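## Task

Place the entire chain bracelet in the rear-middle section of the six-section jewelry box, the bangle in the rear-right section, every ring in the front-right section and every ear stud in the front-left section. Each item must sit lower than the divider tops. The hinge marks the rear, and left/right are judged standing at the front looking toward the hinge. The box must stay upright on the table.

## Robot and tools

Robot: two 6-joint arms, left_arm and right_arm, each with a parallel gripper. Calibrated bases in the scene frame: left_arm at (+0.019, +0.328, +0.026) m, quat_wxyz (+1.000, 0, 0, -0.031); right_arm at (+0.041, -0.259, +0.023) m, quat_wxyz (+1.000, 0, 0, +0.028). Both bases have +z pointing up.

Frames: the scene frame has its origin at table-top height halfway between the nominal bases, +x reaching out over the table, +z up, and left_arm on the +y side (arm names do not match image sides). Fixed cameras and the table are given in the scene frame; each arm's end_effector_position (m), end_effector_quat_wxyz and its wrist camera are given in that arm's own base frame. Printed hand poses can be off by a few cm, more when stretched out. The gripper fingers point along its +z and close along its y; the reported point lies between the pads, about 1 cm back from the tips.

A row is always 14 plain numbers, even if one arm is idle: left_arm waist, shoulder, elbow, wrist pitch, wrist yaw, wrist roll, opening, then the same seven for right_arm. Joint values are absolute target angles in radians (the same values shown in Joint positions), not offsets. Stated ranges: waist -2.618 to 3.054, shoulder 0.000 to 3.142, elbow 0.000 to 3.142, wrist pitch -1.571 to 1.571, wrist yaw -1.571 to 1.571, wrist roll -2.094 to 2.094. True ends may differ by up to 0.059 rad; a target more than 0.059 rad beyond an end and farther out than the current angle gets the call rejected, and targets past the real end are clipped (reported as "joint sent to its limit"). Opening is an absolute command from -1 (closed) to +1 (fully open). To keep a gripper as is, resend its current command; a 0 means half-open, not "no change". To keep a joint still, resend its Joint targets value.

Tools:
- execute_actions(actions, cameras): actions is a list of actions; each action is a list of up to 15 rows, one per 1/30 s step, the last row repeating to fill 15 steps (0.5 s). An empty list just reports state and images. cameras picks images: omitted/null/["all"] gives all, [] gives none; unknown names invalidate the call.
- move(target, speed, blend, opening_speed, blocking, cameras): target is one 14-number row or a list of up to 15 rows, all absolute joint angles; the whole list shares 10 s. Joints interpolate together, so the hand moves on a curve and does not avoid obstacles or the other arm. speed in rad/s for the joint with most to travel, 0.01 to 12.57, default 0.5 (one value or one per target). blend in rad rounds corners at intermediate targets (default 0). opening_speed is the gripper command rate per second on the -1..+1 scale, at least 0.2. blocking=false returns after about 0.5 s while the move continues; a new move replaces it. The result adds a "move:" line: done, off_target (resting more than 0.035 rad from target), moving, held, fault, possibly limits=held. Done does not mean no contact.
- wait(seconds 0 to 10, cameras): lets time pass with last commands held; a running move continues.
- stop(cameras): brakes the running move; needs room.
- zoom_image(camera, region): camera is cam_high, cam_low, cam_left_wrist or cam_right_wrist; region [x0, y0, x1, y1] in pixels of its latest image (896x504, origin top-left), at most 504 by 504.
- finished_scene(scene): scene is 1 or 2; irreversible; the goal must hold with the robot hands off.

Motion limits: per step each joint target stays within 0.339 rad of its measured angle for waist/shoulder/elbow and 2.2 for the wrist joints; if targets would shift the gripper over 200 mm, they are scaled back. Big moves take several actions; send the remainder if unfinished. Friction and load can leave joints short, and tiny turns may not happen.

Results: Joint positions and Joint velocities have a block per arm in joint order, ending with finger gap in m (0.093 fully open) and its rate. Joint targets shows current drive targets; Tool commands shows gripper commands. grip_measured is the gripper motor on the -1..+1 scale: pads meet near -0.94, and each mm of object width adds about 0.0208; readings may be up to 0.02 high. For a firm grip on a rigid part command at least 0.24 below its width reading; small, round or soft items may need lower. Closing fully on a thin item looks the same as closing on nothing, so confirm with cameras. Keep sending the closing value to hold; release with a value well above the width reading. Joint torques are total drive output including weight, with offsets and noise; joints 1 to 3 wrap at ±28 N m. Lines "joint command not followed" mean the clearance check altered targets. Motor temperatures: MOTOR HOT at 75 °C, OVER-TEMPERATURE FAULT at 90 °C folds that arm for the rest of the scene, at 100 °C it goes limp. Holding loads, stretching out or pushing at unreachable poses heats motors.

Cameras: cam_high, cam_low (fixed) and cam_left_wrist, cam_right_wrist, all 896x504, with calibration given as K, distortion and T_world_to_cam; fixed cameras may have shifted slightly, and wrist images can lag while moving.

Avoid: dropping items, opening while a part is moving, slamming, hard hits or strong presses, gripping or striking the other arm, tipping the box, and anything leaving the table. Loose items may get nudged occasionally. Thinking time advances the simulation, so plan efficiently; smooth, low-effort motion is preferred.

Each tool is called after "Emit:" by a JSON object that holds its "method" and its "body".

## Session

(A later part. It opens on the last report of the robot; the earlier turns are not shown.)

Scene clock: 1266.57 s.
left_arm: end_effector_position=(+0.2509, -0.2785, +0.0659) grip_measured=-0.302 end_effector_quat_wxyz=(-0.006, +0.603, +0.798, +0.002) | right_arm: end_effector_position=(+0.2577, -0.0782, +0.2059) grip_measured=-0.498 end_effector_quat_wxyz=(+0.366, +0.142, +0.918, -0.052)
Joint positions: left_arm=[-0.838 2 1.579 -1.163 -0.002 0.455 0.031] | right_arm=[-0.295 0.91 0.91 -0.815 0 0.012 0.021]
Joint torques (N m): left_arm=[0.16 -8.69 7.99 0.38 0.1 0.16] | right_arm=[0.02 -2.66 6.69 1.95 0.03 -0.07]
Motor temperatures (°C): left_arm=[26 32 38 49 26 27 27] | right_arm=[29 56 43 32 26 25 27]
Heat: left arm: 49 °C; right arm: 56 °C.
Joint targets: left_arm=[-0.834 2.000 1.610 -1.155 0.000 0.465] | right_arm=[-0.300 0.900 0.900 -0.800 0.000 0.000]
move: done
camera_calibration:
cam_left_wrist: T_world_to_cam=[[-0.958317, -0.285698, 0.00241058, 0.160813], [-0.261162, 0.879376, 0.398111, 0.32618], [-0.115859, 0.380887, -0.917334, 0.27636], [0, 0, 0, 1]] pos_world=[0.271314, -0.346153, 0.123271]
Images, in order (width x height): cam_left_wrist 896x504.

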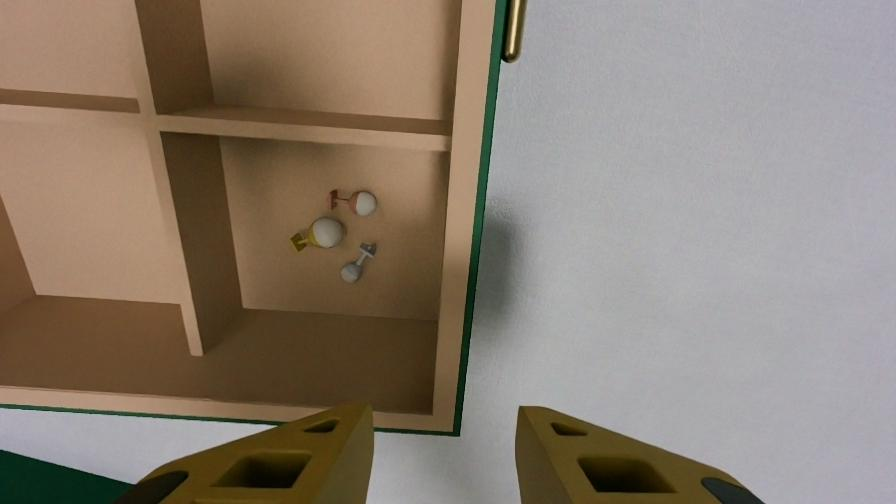

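Emit:
{"method": "move", "body": {"target": [[-0.834,2.033,1.466,-1.005,0,0.46,-0.3,-0.3,0.9,0.9,-0.8,0,0,-0.5],[-0.834,2.033,1.466,-1.005,0,0.46,-0.85,-0.3,0.9,0.9,-0.8,0,0,-0.5]], "speed": 0.3, "opening_speed": 0.5, "cameras": ["cam_left_wrist"]}}

Emit:
{"method": "execute_actions", "body": {"actions": [[[-0.837,2.033,1.466,-1.005,0,0.46,-0.85,-0.3,0.9,0.9,-0.8,0,0,-0.5],[-0.845,2.033,1.466,-1.005,0,0.46,-0.85,-0.3,0.9,0.9,-0.8,0,0,-0.5],[-0.859,2.033,1.466,-1.005,0,0.46,-0.85,-0.3,0.9,0.9,-0.8,0,0,-0.5],[-0.879,2.033,1.466,-1.005,0,0.46,-0.85,-0.3,0.9,0.9,-0.8,0,0,-0.5],[-0.905,2.033,1.466,-1.005,0,0.46,-0.85,-0.3,0.9,0.9,-0.8,0,0,-0.5],[-0.937,2.033,1.466,-1.005,0,0.46,-0.85,-0.3,0.9,0.9,-0.8,0,0,-0.5],[-0.969,2.033,1.466,-1.005,0,0.46,-0.85,-0.3,0.9,0.9,-0.8,0,0,-0.5],[-0.935,2.033,1.466,-1.005,0,0.46,-0.85,-0.3,0.9,0.9,-0.8,0,0,-0.5]]], "cameras": ["cam_left_wrist","cam_high"]}}

Emit:
{"method": "zoom_image", "body": {"camera": "cam_high", "region": [400, 130, 560, 290]}}

Scene clock: 1282.27 s.
left_arm: end_effector_position=(+0.2510, -0.2785, +0.0287) grip_measured=-0.848 end_effector_quat_wxyz=(-0.003, +0.608, +0.794, +0.002) | right_arm: end_effector_position=(+0.2577, -0.0782, +0.2057) grip_measured=-0.498 end_effector_quat_wxyz=(+0.366, +0.142, +0.918, -0.052)
Joint positions: left_arm=[-0.838 2.03 1.47 -1.018 -0.002 0.468 0.004] | right_arm=[-0.295 0.91 0.91 -0.815 0 0.012 0.021]
Joint torques (N m): left_arm=[0.17 -8.53 4.74 0.45 0.1 -0.08] | right_arm=[0.02 -2.63 6.68 1.95 0.02 -0.07]
Heat: left arm: 47 °C; right arm: 52 °C.
Joint targets: left_arm=[-0.834 2.033 1.466 -1.005 0.000 0.460] | right_arm=[-0.300 0.900 0.900 -0.800 0.000 0.000]
move: done
camera_calibration:
cam_left_wrist: T_world_to_cam=[[-0.961835, -0.27363, -0.0000861978, 0.165295], [-0.251636, 0.884403, 0.393079, 0.340228], [-0.107482, 0.378099, -0.919505, 0.239362], [0, 0, 0, 1]] pos_world=[0.270328, -0.346171, 0.0863717]
Images, in order (width x height): cam_left_wrist 896x504.

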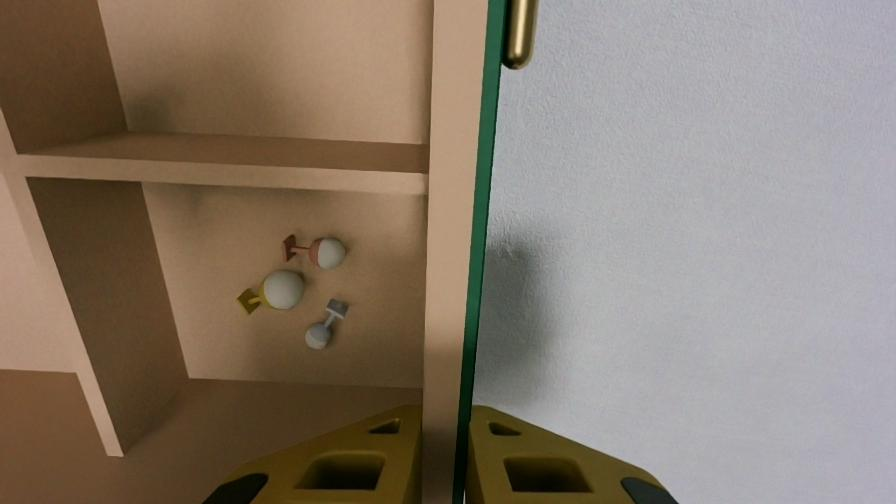

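Scene clock: 1282.97 s.
left_arm: end_effector_position=(+0.2283, -0.2974, +0.0287) grip_measured=-0.848 end_effector_quat_wxyz=(-0.001, +0.628, +0.778, +0.011) | right_arm: end_effector_position=(+0.2577, -0.0782, +0.2057) grip_measured=-0.498 end_effector_quat_wxyz=(+0.366, +0.142, +0.918, -0.052)
Joint positions: left_arm=[-0.926 2.03 1.47 -1.018 -0.021 0.432 0.004] | right_arm=[-0.295 0.91 0.91 -0.815 0 0.012 0.021]
Joint velocities: left_arm=[-0.012 0.002 0.012 -0.022 -0.022 -0.037 0.005] | right_arm=[within noise]
Joint torques (N m): left_arm=[-0.95 -8.53 4.74 0.44 0.3 0.36] | right_arm=[0.02 -2.65 6.68 1.95 0.02 -0.07]
Heat: left arm: 47 °C; right arm: 52 °C.
Joint targets: left_arm=[-0.935 2.033 1.466 -1.005 0.000 0.460] | right_arm=[-0.300 0.900 0.900 -0.800 0.000 0.000]
camera_calibration:
cam_left_wrist: T_world_to_cam=[[-0.974444, -0.22393, -0.0177174, 0.156373], [-0.212158, 0.891557, 0.400144, 0.344153], [-0.0738084, 0.393677, -0.916281, 0.241008], [0, 0, 0, 1]] pos_world=[0.24318, -0.366695, 0.0858908]
Images, in order (width x height): cam_high 896x504, cam_left_wrist 896x504.

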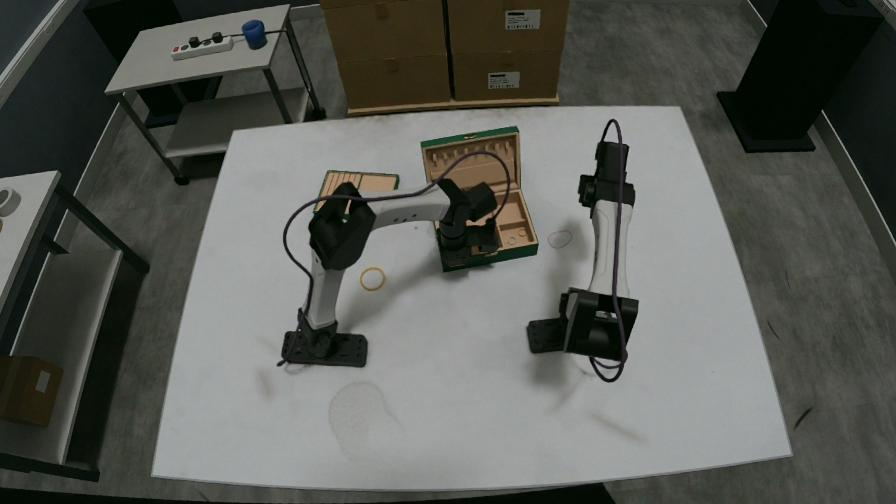

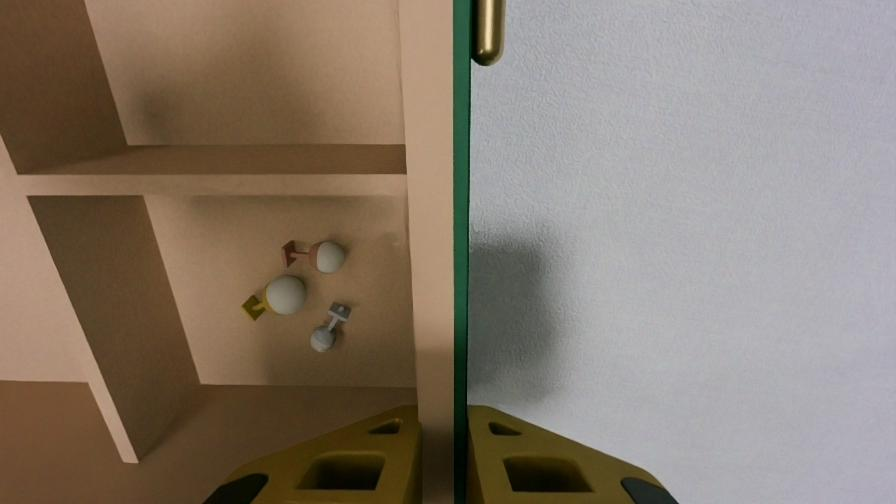

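Scaled by 3.150 from the camera's 896x504 image, which has a finer 1280x720 frame.

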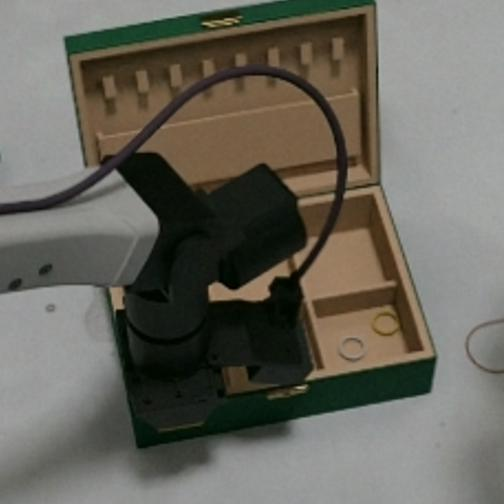

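Emit:
{"method": "move", "body": {"target": [[-0.932,2.033,1.466,-1.005,0,0.45,-0.4,-0.3,0.9,0.9,-0.8,0,0,-0.5],[-0.932,2.0,1.65,-1.2,0,0.46,-0.4,-0.3,0.9,0.9,-0.8,0,0,-0.5],[0,1.3,1.3,-1.2,0,0.3,-0.4,-0.1,1.2,1.3,-1.2,0,0,-0.5],[0.5,1.0,1.0,-0.8,0,0.3,-0.4,0.4,1.55,1.25,-0.86,0,0.25,-0.5]], "speed": [0.3,0.4,1.0,0.8], "opening_speed": 0.5, "cameras": ["cam_right_wrist"]}}

Scene clock: 1294.03 s.
left_arm: end_effector_position=(+0.2549, +0.1372, +0.2186) grip_measured=-0.402 end_effector_quat_wxyz=(+0.336, -0.087, +0.927, +0.143) | right_arm: end_effector_position=(+0.3310, +0.1401, +0.1415) grip_measured=-0.498 end_effector_quat_wxyz=(+0.188, -0.080, +0.977, +0.062)
Joint positions: left_arm=[0.492 1.01 1.008 -0.822 -0.003 0.306 0.026] | right_arm=[0.401 1.545 1.256 -0.882 0 0.237 0.021]
Joint torques (N m): left_arm=[0.44 -2.76 5.48 1.79 0.09 -0.06] | right_arm=[0.44 -6.97 6.72 1.43 0.04 0.14]
Motor temperatures (°C): left_arm=[26 36 39 46 26 27 27] | right_arm=[29 50 44 34 26 25 27]
Heat: left arm: 46 °C; right arm: 50 °C.
Joint targets: left_arm=[0.500 1.000 1.000 -0.800 0.000 0.300] | right_arm=[0.400 1.550 1.250 -0.860 0.000 0.250]
move: done
camera_calibration:
cam_right_wrist: T_world_to_cam=[[0.189916, -0.976896, -0.0980148, 0.0872032], [-0.978769, -0.196222, 0.059226, 0.382352], [-0.0770902, 0.084686, -0.993421, 0.230736], [0, 0, 0, 1]] pos_world=[0.37546, 0.140674, 0.21512]
Images, in order (width x height): cam_right_wrist 896x504.

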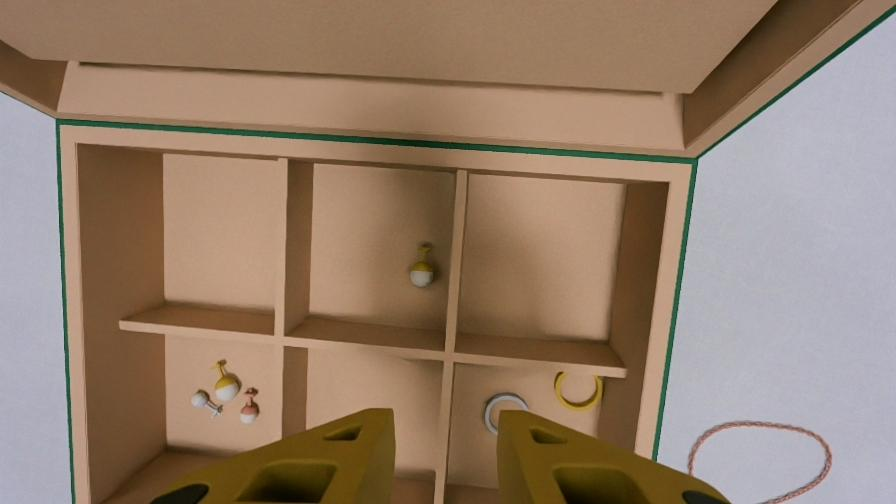

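Emit:
{"method": "move", "body": {"target": [[0.5,1.0,1.0,-0.8,0,0.3,-0.4,0.21,1.81,1.36,-1.105,0,0.08,-0.3]], "speed": 0.6, "cameras": ["cam_right_wrist"]}}

Scene clock: 1314.53 s.
left_arm: end_effector_position=(+0.2551, +0.1373, +0.2188) grip_measured=-0.402 end_effector_quat_wxyz=(+0.336, -0.087, +0.927, +0.143) | right_arm: end_effector_position=(+0.3239, +0.0689, +0.0727) grip_measured=-0.302 end_effector_quat_wxyz=(+0.010, -0.059, +0.998, +0.001)
Joint positions: left_arm=[0.492 1.01 1.008 -0.82 -0.003 0.306 0.026] | right_arm=[0.21 1.801 1.339 -1.088 0 0.092 0.031]
Joint torques (N m): left_arm=[0.43 -2.76 5.53 1.78 0.09 -0.05] | right_arm=[0.5 -8.24 8.38 0.2 0.03 -0.09]
Heat: left arm: 48 °C; right arm: 49 °C.
Joint targets: left_arm=[0.500 1.000 1.000 -0.800 0.000 0.300] | right_arm=[0.210 1.810 1.360 -1.105 0.000 0.080]
move: done
camera_calibration:
cam_right_wrist: T_world_to_cam=[[0.123868, -0.992231, -0.0116245, 0.0283478], [-0.901675, -0.117438, 0.416162, 0.309184], [-0.414294, -0.0410675, -0.909216, 0.279652], [0, 0, 0, 1]] pos_world=[0.39113, 0.0759222, 0.125923]
Images, in order (width x height): cam_right_wrist 896x504.

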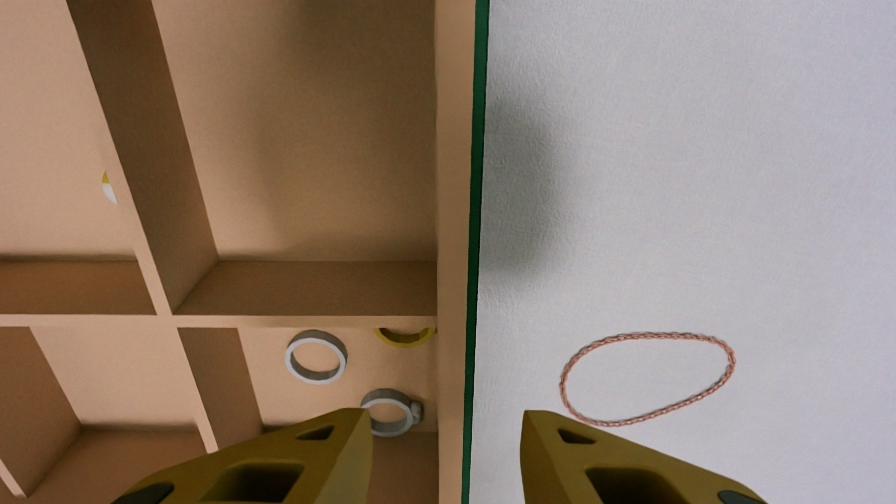

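Emit:
{"method": "move", "body": {"target": [[0.5,1.0,1.0,-0.8,0,0.3,-0.4,0.21,1.862,1.216,-0.91,0,0.09,-0.3],[0.5,1.0,1.0,-0.8,0,0.3,-0.4,0.21,1.862,1.216,-0.91,0,0.09,-0.85]], "speed": 0.3, "opening_speed": 0.5, "cameras": ["cam_right_wrist"]}}

Emit:
{"method": "execute_actions", "body": {"actions": [[[0.5,1.0,1.0,-0.8,0,0.3,-0.4,0.215,1.862,1.216,-0.91,0,0.09,-0.85],[0.5,1.0,1.0,-0.8,0,0.3,-0.4,0.226,1.862,1.216,-0.91,0,0.09,-0.85],[0.5,1.0,1.0,-0.8,0,0.3,-0.4,0.243,1.862,1.216,-0.91,0,0.09,-0.85],[0.5,1.0,1.0,-0.8,0,0.3,-0.4,0.267,1.862,1.216,-0.91,0,0.09,-0.85],[0.5,1.0,1.0,-0.8,0,0.3,-0.4,0.297,1.862,1.216,-0.91,0,0.09,-0.85],[0.5,1.0,1.0,-0.8,0,0.3,-0.4,0.330,1.862,1.216,-0.91,0,0.09,-0.85],[0.5,1.0,1.0,-0.8,0,0.3,-0.4,0.297,1.862,1.216,-0.91,0,0.09,-0.85]]], "cameras": ["cam_right_wrist"]}}

Scene clock: 1330.20 s.
left_arm: end_effector_position=(+0.2552, +0.1374, +0.2188) grip_measured=-0.402 end_effector_quat_wxyz=(+0.336, -0.087, +0.927, +0.143) | right_arm: end_effector_position=(+0.3184, +0.0664, +0.0328) grip_measured=-0.850 end_effector_quat_wxyz=(-0.001, -0.058, +0.998, -0.003)
Joint positions: left_arm=[0.492 1.01 1.008 -0.82 -0.003 0.306 0.026] | right_arm=[0.209 1.845 1.229 -0.958 0.006 0.092 0.004]
Joint velocities: left_arm=[within noise] | right_arm=[0.007 -0.007 0.007 -0.007 -0.081 -0.022 -0.006]
Joint torques (N m): left_arm=[0.44 -2.74 5.52 1.78 0.09 -0.05] | right_arm=[0.57 -7.53 4.85 0.84 -0.03 0.02]
Heat: left arm: 48 °C; right arm: 51 °C.
Joint targets: left_arm=[0.500 1.000 1.000 -0.800 0.000 0.300] | right_arm=[0.210 1.862 1.216 -0.910 0.000 0.090]
move: off_target (right_arm); target 2's new numbers were sent with right_arm's wrist pitch 0.050 rad from that target; right_arm: the wrist pitch is farthest, 0.048 rad from its target
camera_calibration:
cam_right_wrist: T_world_to_cam=[[0.122934, -0.992405, -0.0043301, 0.0262284], [-0.892328, -0.112444, 0.437159, 0.316489], [-0.434326, -0.0498778, -0.899374, 0.247529], [0, 0, 0, 1]] pos_world=[0.386696, 0.0739628, 0.084379]
Images, in order (width x height): cam_right_wrist 896x504.

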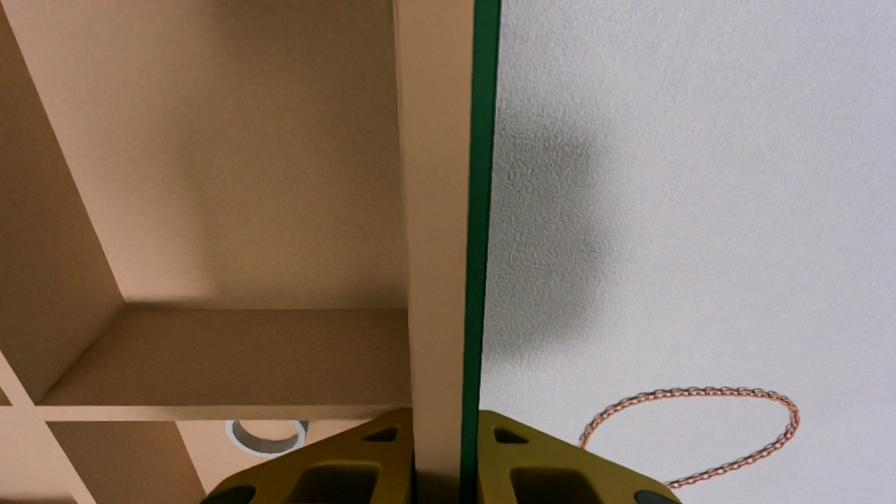

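Scene clock: 1330.90 s.
left_arm: end_effector_position=(+0.2552, +0.1374, +0.2188) grip_measured=-0.402 end_effector_quat_wxyz=(+0.336, -0.087, +0.927, +0.143) | right_arm: end_effector_position=(+0.3176, +0.0882, +0.0328) grip_measured=-0.848 end_effector_quat_wxyz=(+0.009, -0.090, +0.996, -0.008)
Joint positions: left_arm=[0.492 1.01 1.008 -0.82 -0.003 0.306 0.026] | right_arm=[0.281 1.845 1.229 -0.94 0.019 0.1 0.004]
Joint velocities: left_arm=[within noise] | right_arm=[-0.002 -0.007 -0.002 0.007 0.037 0.037 0.007]
Joint torques (N m): left_arm=[0.44 -2.74 5.53 1.78 0.09 -0.05] | right_arm=[1.91 -7.58 4.89 0.7 -0.14 -0.05]
Heat: left arm: 48 °C; right arm: 51 °C.
Joint targets: left_arm=[0.500 1.000 1.000 -0.800 0.000 0.300] | right_arm=[0.297 1.862 1.216 -0.910 0.000 0.090]
camera_calibration:
cam_right_wrist: T_world_to_cam=[[0.185817, -0.982557, 0.00736247, 0.0266778], [-0.892388, -0.16562, 0.419777, 0.323555], [-0.411236, -0.0845721, -0.907597, 0.244329], [0, 0, 0, 1]] pos_world=[0.384256, 0.100463, 0.0857352]
Images, in order (width x height): cam_right_wrist 896x504.

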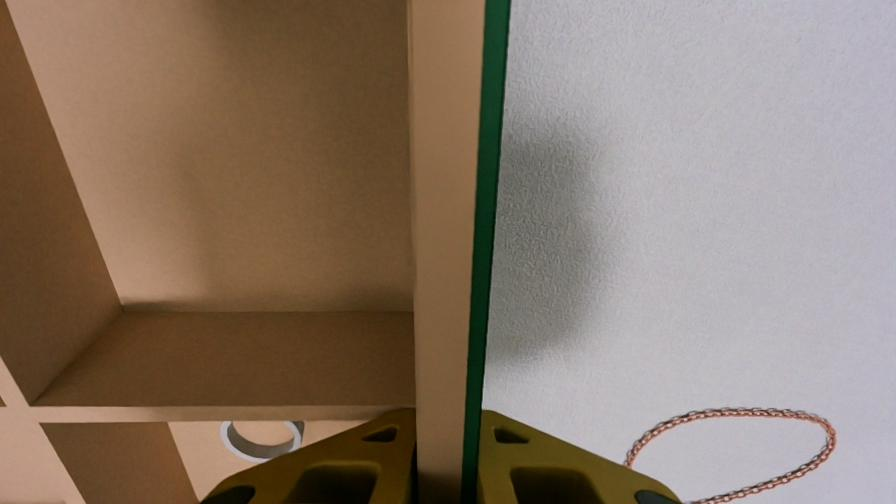

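Emit:
{"method": "move", "body": {"target": [[0.5,1.0,1.0,-0.8,0,0.3,-0.4,0.288,1.862,1.216,-0.91,0,0.1,-0.35],[0.5,1.0,1.0,-0.8,0,0.3,-0.4,0.288,1.8,1.4,-1.15,0,0.1,-0.35],[0.5,1.0,1.0,-0.8,0,0.3,-0.4,0.45,1.58,1.25,-0.84,0,0.3,-0.5]], "speed": [0.3,0.4,0.7], "opening_speed": 0.5, "cameras": ["cam_right_wrist"]}}

Scene clock: 1340.47 s.
left_arm: end_effector_position=(+0.2552, +0.1374, +0.2189) grip_measured=-0.402 end_effector_quat_wxyz=(+0.337, -0.087, +0.927, +0.143) | right_arm: end_effector_position=(+0.3306, +0.1574, +0.1265) grip_measured=-0.498 end_effector_quat_wxyz=(+0.173, -0.078, +0.980, +0.063)
Joint positions: left_arm=[0.492 1.01 1.008 -0.819 -0.003 0.306 0.026] | right_arm=[0.447 1.599 1.26 -0.862 0.006 0.287 0.021]
Joint torques (N m): left_arm=[0.43 -2.74 5.52 1.78 0.09 -0.05] | right_arm=[0.73 -9.68 6.23 1.34 -0.02 0.17]
Heat: left arm: 48 °C; right arm: 52 °C.
Joint targets: left_arm=[0.500 1.000 1.000 -0.800 0.000 0.300] | right_arm=[0.450 1.580 1.250 -0.840 0.000 0.300]
move: done
camera_calibration:
cam_right_wrist: T_world_to_cam=[[0.184114, -0.97731, -0.104721, 0.105523], [-0.976898, -0.193708, 0.0902648, 0.381272], [-0.108502, 0.0856824, -0.990397, 0.224142], [0, 0, 0, 1]] pos_world=[0.377355, 0.157779, 0.198625]
Images, in order (width x height): cam_right_wrist 896x504.

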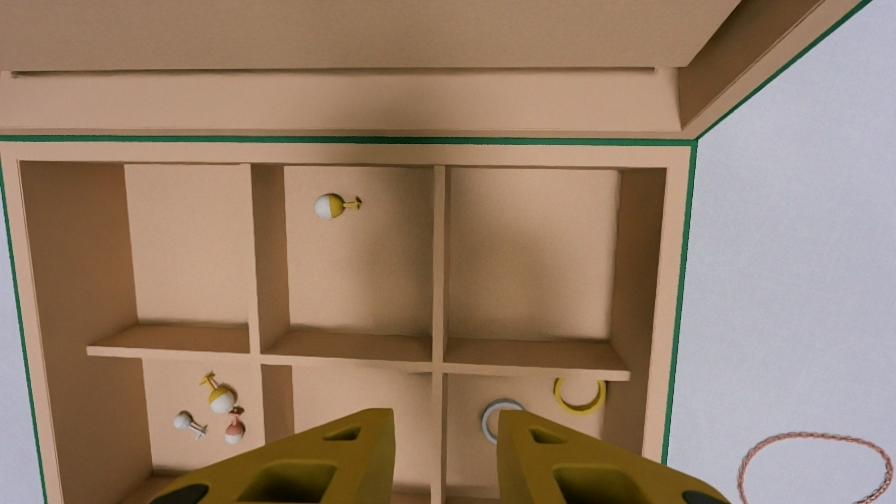

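Emit:
{"method": "move", "body": {"target": [[0.0,1.3,1.3,-1.2,0,0.3,-0.3,0.1,1.2,1.2,-0.8,0,0,-0.5],[-0.903,1.9,1.47,-1.115,0,0.36,-0.3,-0.3,0.9,0.9,-0.8,0,0,-0.5]], "speed": [1.0,0.6], "blend": [0.1,0], "cameras": ["cam_left_wrist"]}}

Scene clock: 1361.77 s.
left_arm: end_effector_position=(+0.2148, -0.2730, +0.0662) grip_measured=-0.302 end_effector_quat_wxyz=(-0.007, +0.588, +0.809, +0.003) | right_arm: end_effector_position=(+0.2577, -0.0785, +0.2059) grip_measured=-0.498 end_effector_quat_wxyz=(+0.366, +0.142, +0.918, -0.053)
Joint positions: left_arm=[-0.905 1.898 1.438 -1.126 -0.002 0.352 0.031] | right_arm=[-0.295 0.91 0.91 -0.814 0.002 0.012 0.021]
Joint torques (N m): left_arm=[-0.05 -7.75 7.97 0.43 0.08 0.12] | right_arm=[0.01 -2.65 6.63 1.96 0 -0.07]
Heat: left arm: 48 °C; right arm: 54 °C.
Joint targets: left_arm=[-0.903 1.900 1.470 -1.115 0.000 0.360] | right_arm=[-0.300 0.900 0.900 -0.800 0.000 0.000]
move: done
camera_calibration:
cam_left_wrist: T_world_to_cam=[[-0.94724, -0.32052, 0.00201732, 0.11592], [-0.292889, 0.868104, 0.400763, 0.315346], [-0.130204, 0.379028, -0.916179, 0.272856], [0, 0, 0, 1]] pos_world=[0.237693, -0.340019, 0.123372]
Images, in order (width x height): cam_left_wrist 896x504.

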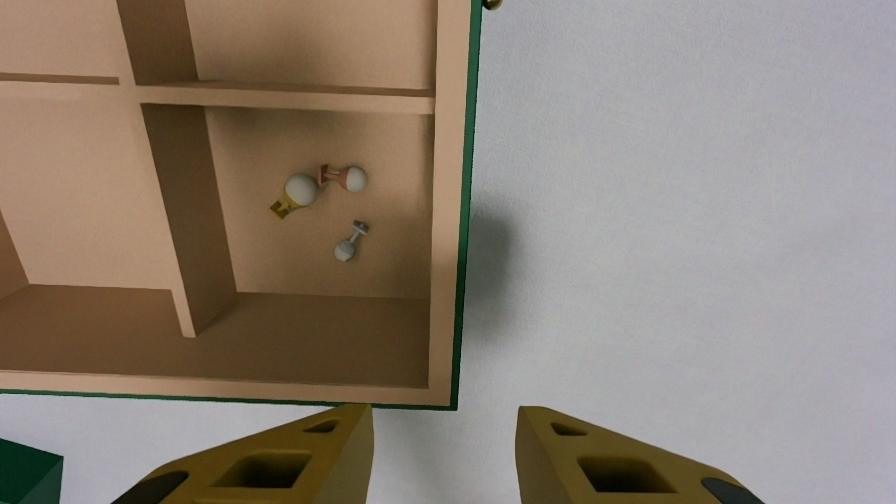

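Emit:
{"method": "move", "body": {"target": [[-0.911,1.954,1.38,-1.0,0,0.352,-0.3,-0.3,0.9,0.9,-0.8,0,0,-0.5],[-0.911,1.954,1.35,-0.968,0,0.352,-0.3,-0.3,0.9,0.9,-0.8,0,0,-0.5],[-0.911,1.954,1.35,-0.968,0,0.352,-0.85,-0.3,0.9,0.9,-0.8,0,0,-0.5]], "speed": 0.3, "opening_speed": 0.5, "cameras": ["cam_left_wrist"]}}

Emit:
{"method": "execute_actions", "body": {"actions": [[[-0.915,1.954,1.35,-0.968,0,0.352,-0.85,-0.3,0.9,0.9,-0.8,0,0,-0.5],[-0.923,1.954,1.35,-0.968,0,0.352,-0.85,-0.3,0.9,0.9,-0.8,0,0,-0.5],[-0.935,1.954,1.35,-0.968,0,0.352,-0.85,-0.3,0.9,0.9,-0.8,0,0,-0.5],[-0.951,1.954,1.35,-0.968,0,0.352,-0.85,-0.3,0.9,0.9,-0.8,0,0,-0.5],[-0.970,1.954,1.35,-0.968,0,0.352,-0.85,-0.3,0.9,0.9,-0.8,0,0,-0.5],[-0.989,1.954,1.35,-0.968,0,0.352,-0.85,-0.3,0.9,0.9,-0.8,0,0,-0.5],[-0.965,1.954,1.35,-0.968,0,0.352,-0.85,-0.3,0.9,0.9,-0.8,0,0,-0.5]]], "cameras": ["cam_left_wrist"]}}

Emit:
{"method": "move", "body": {"target": [[-0.964,1.954,1.35,-0.968,0,0.352,-0.4,-0.3,0.9,0.9,-0.8,0,0,-0.5],[-0.964,1.9,1.52,-1.17,0,0.352,-0.4,-0.3,0.9,0.9,-0.8,0,0,-0.5],[0,1.3,1.3,-1.2,0,0.3,-0.4,-0.1,1.2,1.2,-0.8,0,0,-0.5],[0.5,1.0,1.0,-0.8,0,0.3,-0.4,0.45,1.58,1.25,-0.84,0,0.3,-0.5]], "speed": [0.3,0.4,1.0,0.8], "opening_speed": 0.5, "cameras": ["cam_right_wrist"]}}

Scene clock: 1394.80 s.
left_arm: end_effector_position=(+0.2184, -0.2780, +0.0290) grip_measured=-0.848 end_effector_quat_wxyz=(-0.001, +0.588, +0.809, +0.001) | right_arm: end_effector_position=(+0.2576, -0.0785, +0.2058) grip_measured=-0.498 end_effector_quat_wxyz=(+0.366, +0.142, +0.918, -0.053)
Joint positions: left_arm=[-0.906 1.95 1.356 -0.981 -0.002 0.352 0.005] | right_arm=[-0.295 0.91 0.91 -0.814 0.002 0.012 0.021]
Joint torques (N m): left_arm=[-0.59 -7.84 4.53 0.46 0.09 0.03] | right_arm=[0.02 -2.65 6.68 1.95 0 -0.07]
Heat: left arm: 44 °C; right arm: 48 °C.
Joint targets: left_arm=[-0.911 1.954 1.350 -0.968 0.000 0.352] | right_arm=[-0.300 0.900 0.900 -0.800 0.000 0.000]
move: done
camera_calibration:
cam_left_wrist: T_world_to_cam=[[-0.947578, -0.319518, -0.00183673, 0.118256], [-0.294836, 0.872136, 0.390448, 0.337522], [-0.123154, 0.370522, -0.920623, 0.237383], [0, 0, 0, 1]] pos_world=[0.240806, -0.344536, 0.0869726]
Images, in order (width x height): cam_left_wrist 896x504.

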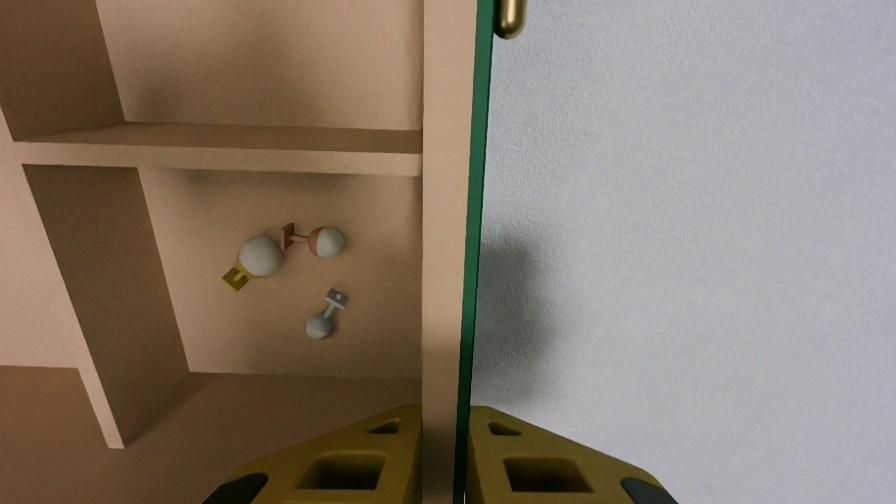

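Scene clock: 1395.50 s.
left_arm: end_effector_position=(+0.2081, -0.2879, +0.0291) grip_measured=-0.848 end_effector_quat_wxyz=(+0.004, +0.598, +0.802, +0.007) | right_arm: end_effector_position=(+0.2576, -0.0785, +0.2058) grip_measured=-0.498 end_effector_quat_wxyz=(+0.366, +0.142, +0.918, -0.053)
Joint positions: left_arm=[-0.952 1.95 1.356 -0.974 -0.016 0.329 0.004] | right_arm=[-0.295 0.91 0.91 -0.814 0.002 0.012 0.021]
Joint torques (N m): left_arm=[-1.2 -7.87 4.56 0.4 0.23 0.31] | right_arm=[0.02 -2.65 6.68 1.95 0 -0.07]
Heat: left arm: 44 °C; right arm: 48 °C.
Joint targets: left_arm=[-0.965 1.954 1.350 -0.968 0.000 0.352] | right_arm=[-0.300 0.900 0.900 -0.800 0.000 0.000]
camera_calibration:
cam_left_wrist: T_world_to_cam=[[-0.954716, -0.297025, -0.0171356, 0.113753], [-0.280099, 0.877907, 0.38836, 0.341717], [-0.100309, 0.375573, -0.921349, 0.236552], [0, 0, 0, 1]] pos_world=[0.228045, -0.355051, 0.0871866]
Images, in order (width x height): cam_left_wrist 896x504.

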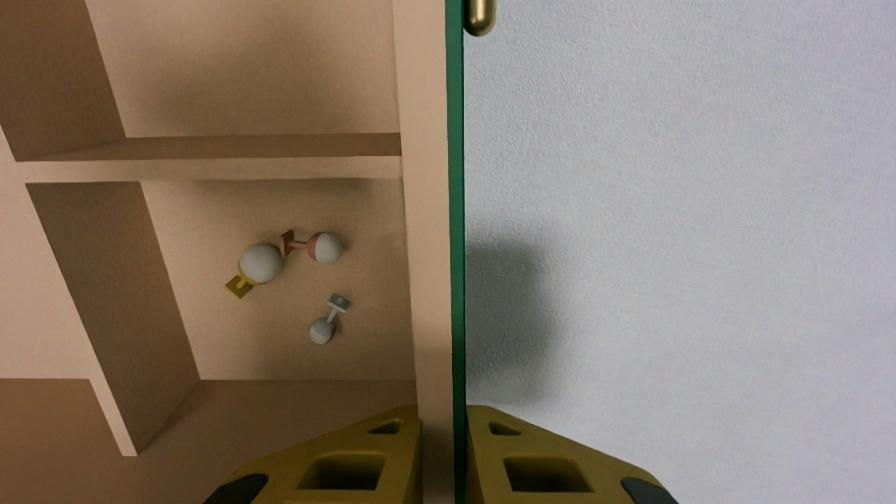

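Scene clock: 1399.83 s.
left_arm: end_effector_position=(+0.2549, +0.1372, +0.2185) grip_measured=-0.402 end_effector_quat_wxyz=(+0.335, -0.087, +0.927, +0.143) | right_arm: end_effector_position=(+0.3290, +0.1594, +0.1273) grip_measured=-0.498 end_effector_quat_wxyz=(+0.185, -0.080, +0.977, +0.072)
Joint positions: left_arm=[0.492 1.011 1.008 -0.822 -0.003 0.306 0.026] | right_arm=[0.451 1.573 1.227 -0.825 0 0.287 0.021]
Joint torques (N m): left_arm=[0.43 -2.74 5.45 1.81 0.09 -0.05] | right_arm=[0.42 -7.02 9.4 1.02 0.04 0.19]
Heat: left arm: 44 °C; right arm: 47 °C.
Joint targets: left_arm=[0.500 1.000 1.000 -0.800 0.000 0.300] | right_arm=[0.450 1.580 1.250 -0.840 0.000 0.300]
move: done
camera_calibration:
cam_right_wrist: T_world_to_cam=[[0.193344, -0.974114, -0.117129, 0.105825], [-0.977356, -0.201686, 0.0640226, 0.384825], [-0.0859886, 0.102099, -0.991051, 0.214592], [0, 0, 0, 1]] pos_world=[0.374103, 0.15879, 0.20043]
Images, in order (width x height): cam_right_wrist 896x504.

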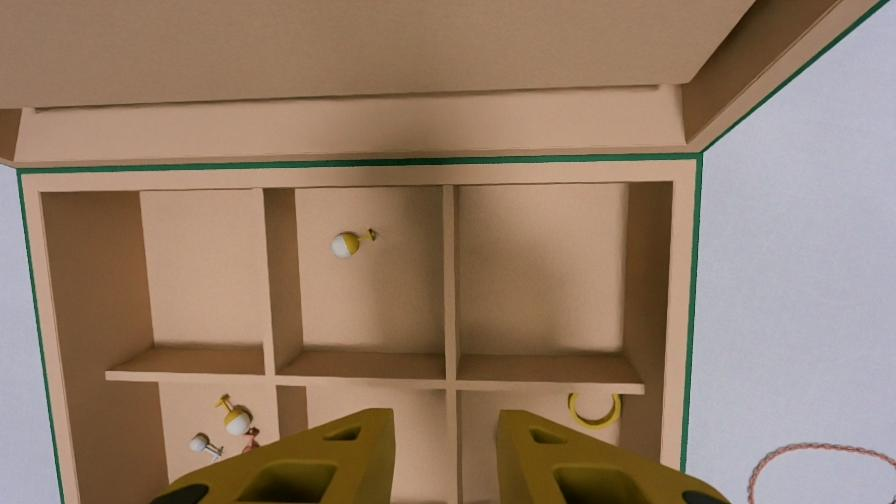

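Emit:
{"method": "move", "body": {"target": [[0.0,1.3,1.3,-1.2,0,0.3,-0.3,0.1,1.2,1.2,-0.8,0,0,-0.5],[-0.957,1.9,1.52,-1.17,0,0.345,-0.3,-0.3,0.9,0.9,-0.8,0,0,-0.5],[-0.957,1.954,1.35,-0.968,0,0.345,-0.3,-0.3,0.9,0.9,-0.8,0,0,-0.5],[-0.957,1.954,1.35,-0.968,0,0.345,-0.85,-0.3,0.9,0.9,-0.8,0,0,-0.5]], "speed": [1.0,0.6,0.3,0.3], "opening_speed": 0.5, "blend": [0.1,0,0,0], "cameras": ["cam_left_wrist"]}}

Emit:
{"method": "execute_actions", "body": {"actions": [[[-0.961,1.954,1.35,-0.968,0,0.345,-0.85,-0.3,0.9,0.9,-0.8,0,0,-0.5],[-0.969,1.954,1.35,-0.968,0,0.345,-0.85,-0.3,0.9,0.9,-0.8,0,0,-0.5],[-0.981,1.954,1.35,-0.968,0,0.345,-0.85,-0.3,0.9,0.9,-0.8,0,0,-0.5],[-0.997,1.954,1.35,-0.968,0,0.345,-0.85,-0.3,0.9,0.9,-0.8,0,0,-0.5],[-1.017,1.954,1.35,-0.968,0,0.345,-0.85,-0.3,0.9,0.9,-0.8,0,0,-0.5],[-1.037,1.954,1.35,-0.968,0,0.345,-0.85,-0.3,0.9,0.9,-0.8,0,0,-0.5],[-1.012,1.954,1.35,-0.968,0,0.345,-0.85,-0.3,0.9,0.9,-0.8,0,0,-0.5]]], "cameras": ["cam_left_wrist"]}}

Emit:
{"method": "move", "body": {"target": [[-1.01,1.954,1.35,-0.968,0,0.345,-0.4,-0.3,0.9,0.9,-0.8,0,0,-0.5],[-1.01,1.9,1.52,-1.17,0,0.345,-0.4,-0.3,0.9,0.9,-0.8,0,0,-0.5],[0,1.3,1.3,-1.2,0,0.3,-0.4,-0.1,1.2,1.2,-0.8,0,0,-0.5],[0.5,1.0,1.0,-0.8,0,0.3,-0.4,0.45,1.58,1.25,-0.84,0,0.3,-0.5]], "speed": [0.3,0.4,1.0,0.8], "opening_speed": 0.5, "cameras": ["cam_right_wrist","cam_high"]}}

Scene clock: 1427.53 s.
left_arm: end_effector_position=(+0.2062, -0.2899, +0.0288) grip_measured=-0.850 end_effector_quat_wxyz=(+0.005, +0.600, +0.800, +0.006) | right_arm: end_effector_position=(+0.2580, -0.0782, +0.2059) grip_measured=-0.498 end_effector_quat_wxyz=(+0.366, +0.142, +0.918, -0.052)
Joint positions: left_arm=[-0.959 1.95 1.355 -0.97 -0.014 0.328 0.004] | right_arm=[-0.295 0.91 0.91 -0.813 0 0.012 0.021]
Joint velocities: left_arm=[-0.002 -0.012 -0.017 -0.051 -0.051 0.022 0.007] | right_arm=[within noise]
Joint torques (N m): left_arm=[0.02 -7.8 4.66 0.37 0.22 0.24] | right_arm=[0.02 -2.66 6.68 1.94 0.03 -0.07]
Heat: left arm: 45 °C; right arm: 47 °C.
Joint targets: left_arm=[-0.957 1.954 1.350 -0.968 0.000 0.345] | right_arm=[-0.300 0.900 0.900 -0.800 0.000 0.000]
move: done
camera_calibration:
cam_left_wrist: T_world_to_cam=[[-0.956409, -0.291553, -0.0166764, 0.11326], [-0.275229, 0.880825, 0.385223, 0.343056], [-0.0976242, 0.373021, -0.922673, 0.235674], [0, 0, 0, 1]] pos_world=[0.225749, -0.357062, 0.0871853]
Images, in order (width x height): cam_left_wrist 896x504.

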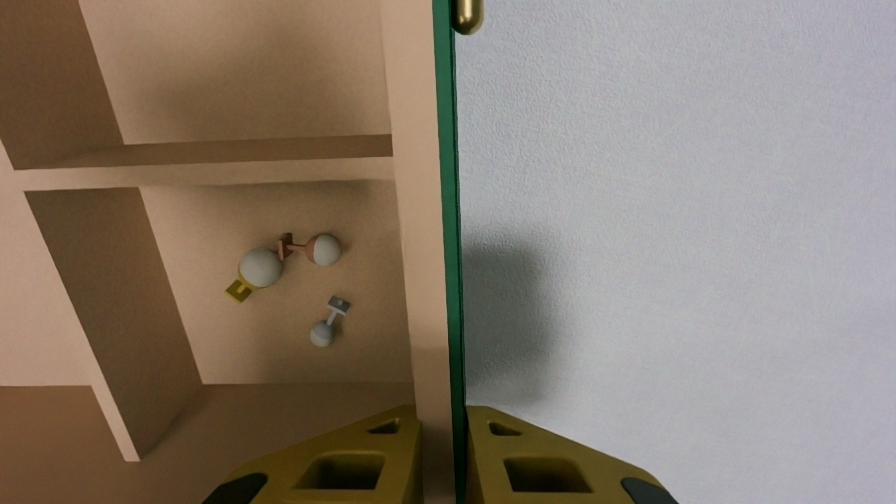

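Scene clock: 1428.23 s.
left_arm: end_effector_position=(+0.1974, -0.2957, +0.0289) grip_measured=-0.849 end_effector_quat_wxyz=(+0.007, +0.610, +0.792, +0.013) | right_arm: end_effector_position=(+0.2580, -0.0782, +0.2059) grip_measured=-0.498 end_effector_quat_wxyz=(+0.366, +0.142, +0.918, -0.052)
Joint positions: left_arm=[-0.996 1.95 1.355 -0.971 -0.029 0.317 0.004] | right_arm=[-0.295 0.91 0.91 -0.813 0 0.012 0.021]
Joint velocities: left_arm=[0.002 -0.002 -0.002 -0.007 0.007 -0.022 -0.004] | right_arm=[within noise]
Joint torques (N m): left_arm=[-1.51 -7.79 4.64 0.37 0.37 0.36] | right_arm=[0.01 -2.66 6.68 1.94 0.03 -0.07]
Heat: left arm: 45 °C; right arm: 47 °C.
Joint targets: left_arm=[-1.012 1.954 1.350 -0.968 0.000 0.345] | right_arm=[-0.300 0.900 0.900 -0.800 0.000 0.000]
camera_calibration:
cam_left_wrist: T_world_to_cam=[[-0.963142, -0.267294, -0.0301811, 0.111964], [-0.257573, 0.884085, 0.389935, 0.343001], [-0.0775445, 0.383337, -0.920348, 0.235964], [0, 0, 0, 1]] pos_world=[0.214482, -0.363768, 0.0867999]
Images, in order (width x height): cam_left_wrist 896x504.

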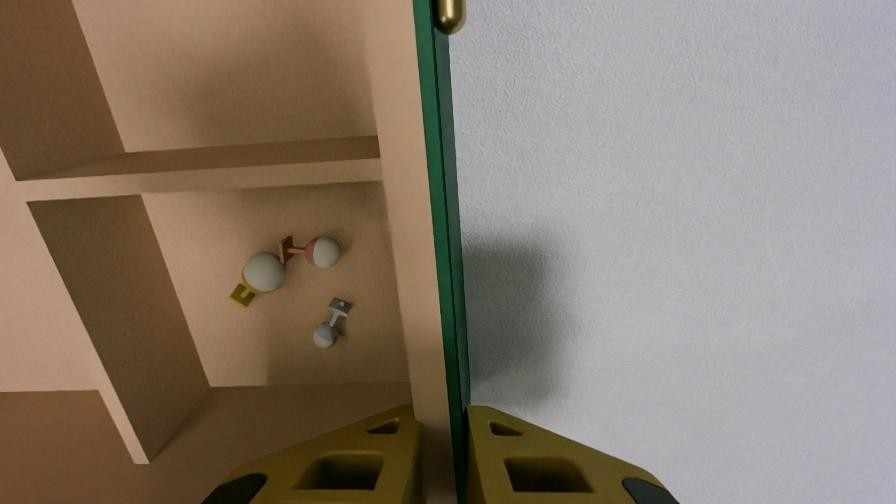

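Scene clock: 1432.63 s.
left_arm: end_effector_position=(+0.2548, +0.1373, +0.2185) grip_measured=-0.402 end_effector_quat_wxyz=(+0.335, -0.087, +0.927, +0.143) | right_arm: end_effector_position=(+0.3289, +0.1595, +0.1273) grip_measured=-0.498 end_effector_quat_wxyz=(+0.184, -0.081, +0.977, +0.072)
Joint positions: left_arm=[0.492 1.011 1.008 -0.822 -0.003 0.306 0.026] | right_arm=[0.451 1.573 1.227 -0.826 -0.001 0.287 0.021]
Joint torques (N m): left_arm=[0.44 -2.74 5.52 1.79 0.1 -0.06] | right_arm=[0.4 -7.04 9.42 1.02 0.05 0.16]
Heat: left arm: 45 °C; right arm: 47 °C.
Joint targets: left_arm=[0.500 1.000 1.000 -0.800 0.000 0.300] | right_arm=[0.450 1.580 1.250 -0.840 0.000 0.300]
move: done
camera_calibration:
cam_right_wrist: T_world_to_cam=[[0.193794, -0.973997, -0.117365, 0.105901], [-0.977222, -0.2022, 0.0644366, 0.384713], [-0.0864922, 0.102204, -0.990996, 0.214724], [0, 0, 0, 1]] pos_world=[0.373999, 0.158991, 0.20043]
Images, in order (width x height): cam_high 896x504, cam_right_wrist 896x504.

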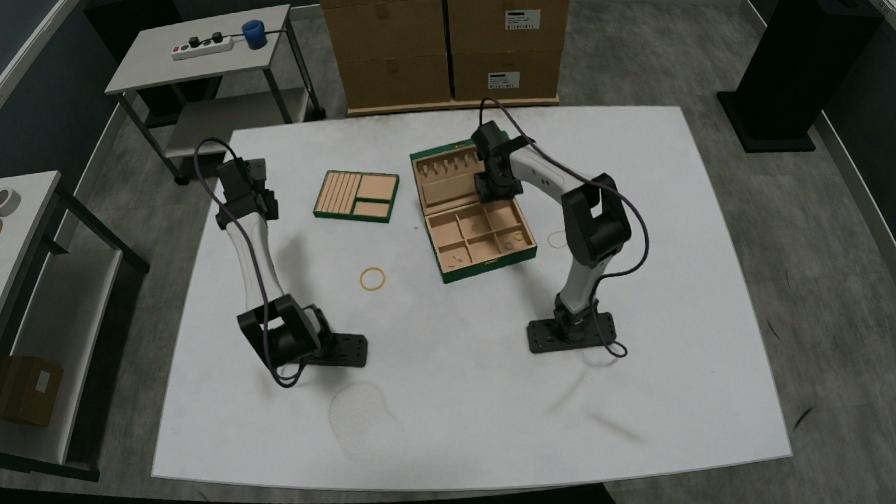

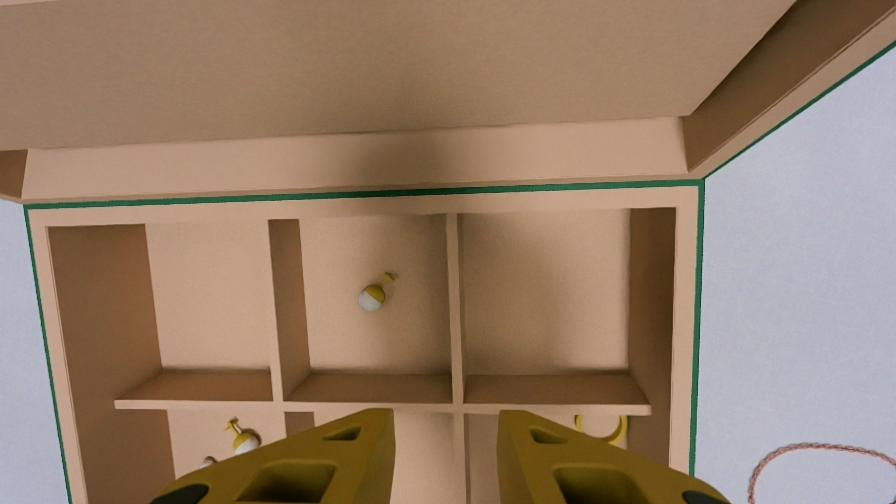

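Emit:
{"method": "move", "body": {"target": [[0.5,1.0,1.0,-0.8,0,0.3,-0.4,0.5,1.7,1.4,-1.05,0,1.0,-0.6],[0.5,1.0,1.0,-0.8,0,0.3,-0.4,0.562,1.94,1.46,-0.955,0,1.25,-0.6]], "speed": [0.6,0.3], "blend": [0.05,0], "cameras": ["cam_right_wrist","cam_low"]}}

Emit:
{"method": "zoom_image", "body": {"camera": "cam_low", "region": [440, 80, 720, 310]}}

Scene clock: 1469.67 s.
left_arm: end_effector_position=(+0.2552, +0.1375, +0.2187) grip_measured=-0.402 end_effector_quat_wxyz=(+0.336, -0.087, +0.927, +0.143) | right_arm: end_effector_position=(+0.3247, +0.2021, +0.0579) grip_measured=-0.598 end_effector_quat_wxyz=(+0.033, +0.332, +0.942, +0.042)
Joint positions: left_arm=[0.492 1.011 1.008 -0.82 -0.003 0.306 0.026] | right_arm=[0.557 1.927 1.439 -0.976 -0.001 1.235 0.017]
Joint torques (N m): left_arm=[0.44 -2.76 5.53 1.78 0.1 -0.05] | right_arm=[0.95 -9.24 8.49 0.73 0.08 0.18]
Heat: left arm: 46 °C; right arm: 48 °C.
Joint targets: left_arm=[0.500 1.000 1.000 -0.800 0.000 0.300] | right_arm=[0.562 1.940 1.460 -0.955 0.000 1.250]
move: done
camera_calibration:
cam_right_wrist: T_world_to_cam=[[-0.616528, -0.779501, -0.110777, 0.36345], [-0.745627, 0.532876, 0.400104, 0.150531], [-0.252851, 0.329274, -0.90975, 0.144629], [0, 0, 0, 1]] pos_world=[0.372887, 0.155472, 0.11161]
Images, in order (width x height): cam_low 896x504, cam_right_wrist 896x504.

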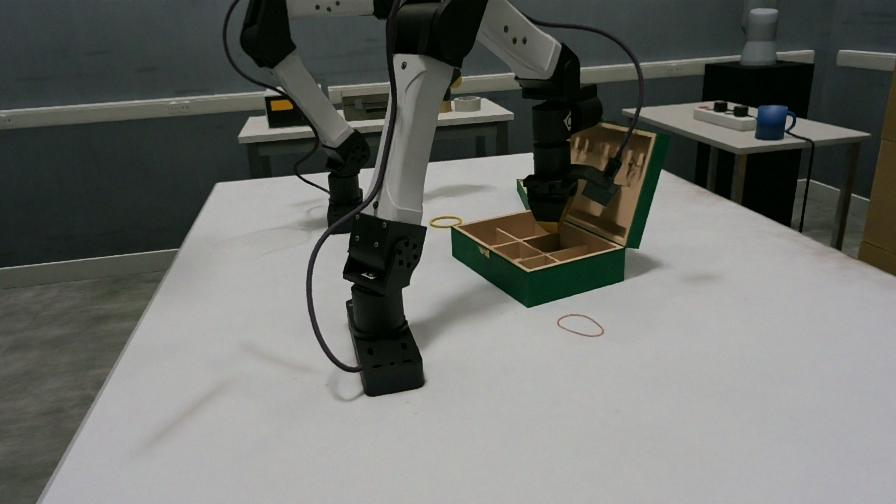

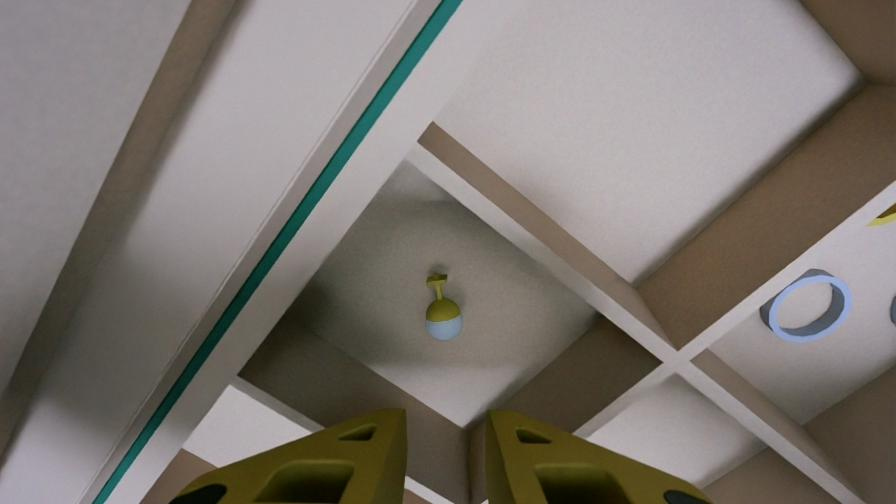

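Scaled by 1.800 from the camera's 896x504 image, which has a finer 1280x720 frame.

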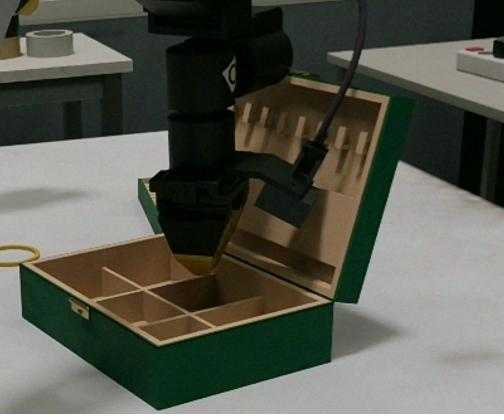

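Emit:
{"method": "move", "body": {"target": [[0.5,1.0,1.0,-0.8,0,0.3,-0.4,0.58,1.915,1.46,-0.99,0,1.262,-0.6],[0.5,1.0,1.0,-0.8,0,0.3,-0.4,0.58,1.972,1.325,-0.79,0,1.262,-0.6]], "speed": 0.25, "cameras": ["cam_right_wrist"]}}

Scene clock: 1483.40 s.
left_arm: end_effector_position=(+0.2552, +0.1375, +0.2187) grip_measured=-0.402 end_effector_quat_wxyz=(+0.336, -0.087, +0.927, +0.143) | right_arm: end_effector_position=(+0.3235, +0.2102, +0.0231) grip_measured=-0.598 end_effector_quat_wxyz=(+0.041, +0.329, +0.942, +0.053)
Joint positions: left_arm=[0.492 1.011 1.008 -0.82 -0.003 0.306 0.026] | right_arm=[0.576 1.957 1.333 -0.812 -0.001 1.248 0.017]
Joint torques (N m): left_arm=[0.42 -2.74 5.53 1.78 0.1 -0.05] | right_arm=[0.84 -9.1 5.53 0.81 0.09 0.19]
Heat: left arm: 47 °C; right arm: 49 °C.
Joint targets: left_arm=[0.500 1.000 1.000 -0.800 0.000 0.300] | right_arm=[0.580 1.972 1.325 -0.790 0.000 1.262]
move: done
camera_calibration:
cam_right_wrist: T_world_to_cam=[[-0.608922, -0.78131, -0.136996, 0.363635], [-0.757743, 0.521861, 0.391774, 0.165612], [-0.234605, 0.342367, -0.909805, 0.101423], [0, 0, 0, 1]] pos_world=[0.370711, 0.162962, 0.0772095]
Images, in order (width x height): cam_right_wrist 896x504.

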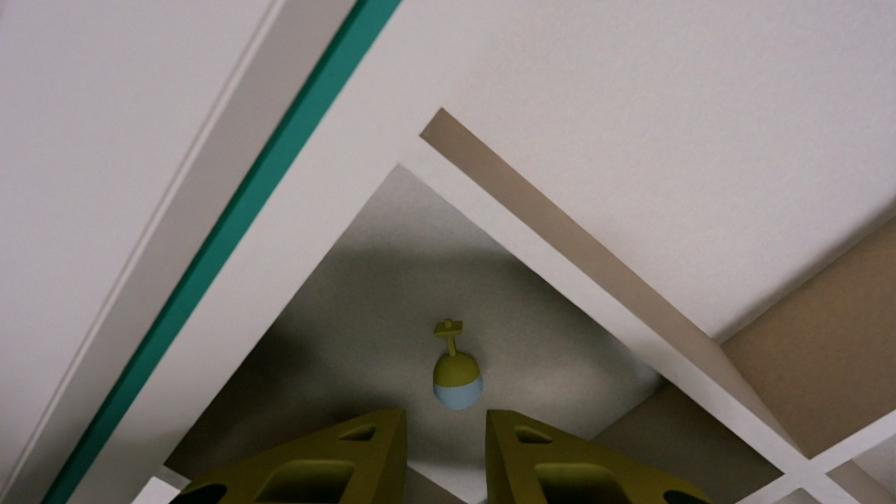

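Emit:
{"method": "move", "body": {"target": [[0.5,1.0,1.0,-0.8,0,0.3,-0.4,0.584,1.97,1.32,-0.80,0,1.262,-0.58],[0.5,1.0,1.0,-0.8,0,0.3,-0.4,0.584,2.005,1.283,-0.715,0,1.262,-0.58]], "speed": 0.2, "cameras": ["cam_right_wrist"]}}

Scene clock: 1491.30 s.
left_arm: end_effector_position=(+0.2552, +0.1375, +0.2188) grip_measured=-0.402 end_effector_quat_wxyz=(+0.336, -0.087, +0.927, +0.143) | right_arm: end_effector_position=(+0.3258, +0.2110, +0.0137) grip_measured=-0.582 end_effector_quat_wxyz=(+0.050, +0.332, +0.940, +0.058)
Joint positions: left_arm=[0.492 1.011 1.008 -0.819 -0.003 0.306 0.026] | right_arm=[0.579 1.966 1.301 -0.754 0.009 1.258 0.017]
Joint torques (N m): left_arm=[0.43 -2.76 5.52 1.78 0.1 -0.05] | right_arm=[0.92 -6.76 4.48 1.04 -0.01 0.09]
Heat: left arm: 47 °C; right arm: 50 °C.
Joint targets: left_arm=[0.500 1.000 1.000 -0.800 0.000 0.300] | right_arm=[0.584 2.005 1.283 -0.715 0.000 1.262]
move: off_target (right_arm); right_arm: the shoulder is farthest, 0.039 rad from its target
camera_calibration:
cam_right_wrist: T_world_to_cam=[[-0.612738, -0.775707, -0.151097, 0.364673], [-0.760812, 0.527276, 0.378347, 0.170756], [-0.213817, 0.346784, -0.913249, 0.0855133], [0, 0, 0, 1]] pos_world=[0.371647, 0.163189, 0.0685907]
Images, in order (width x height): cam_right_wrist 896x504.

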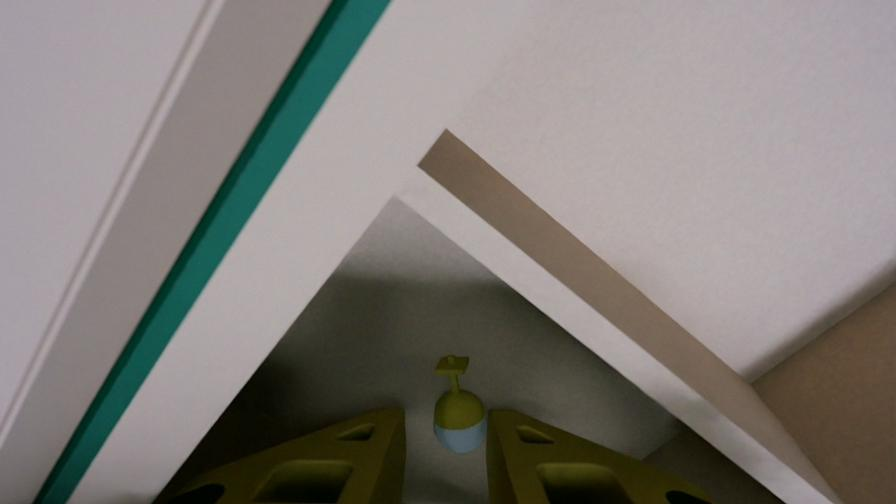

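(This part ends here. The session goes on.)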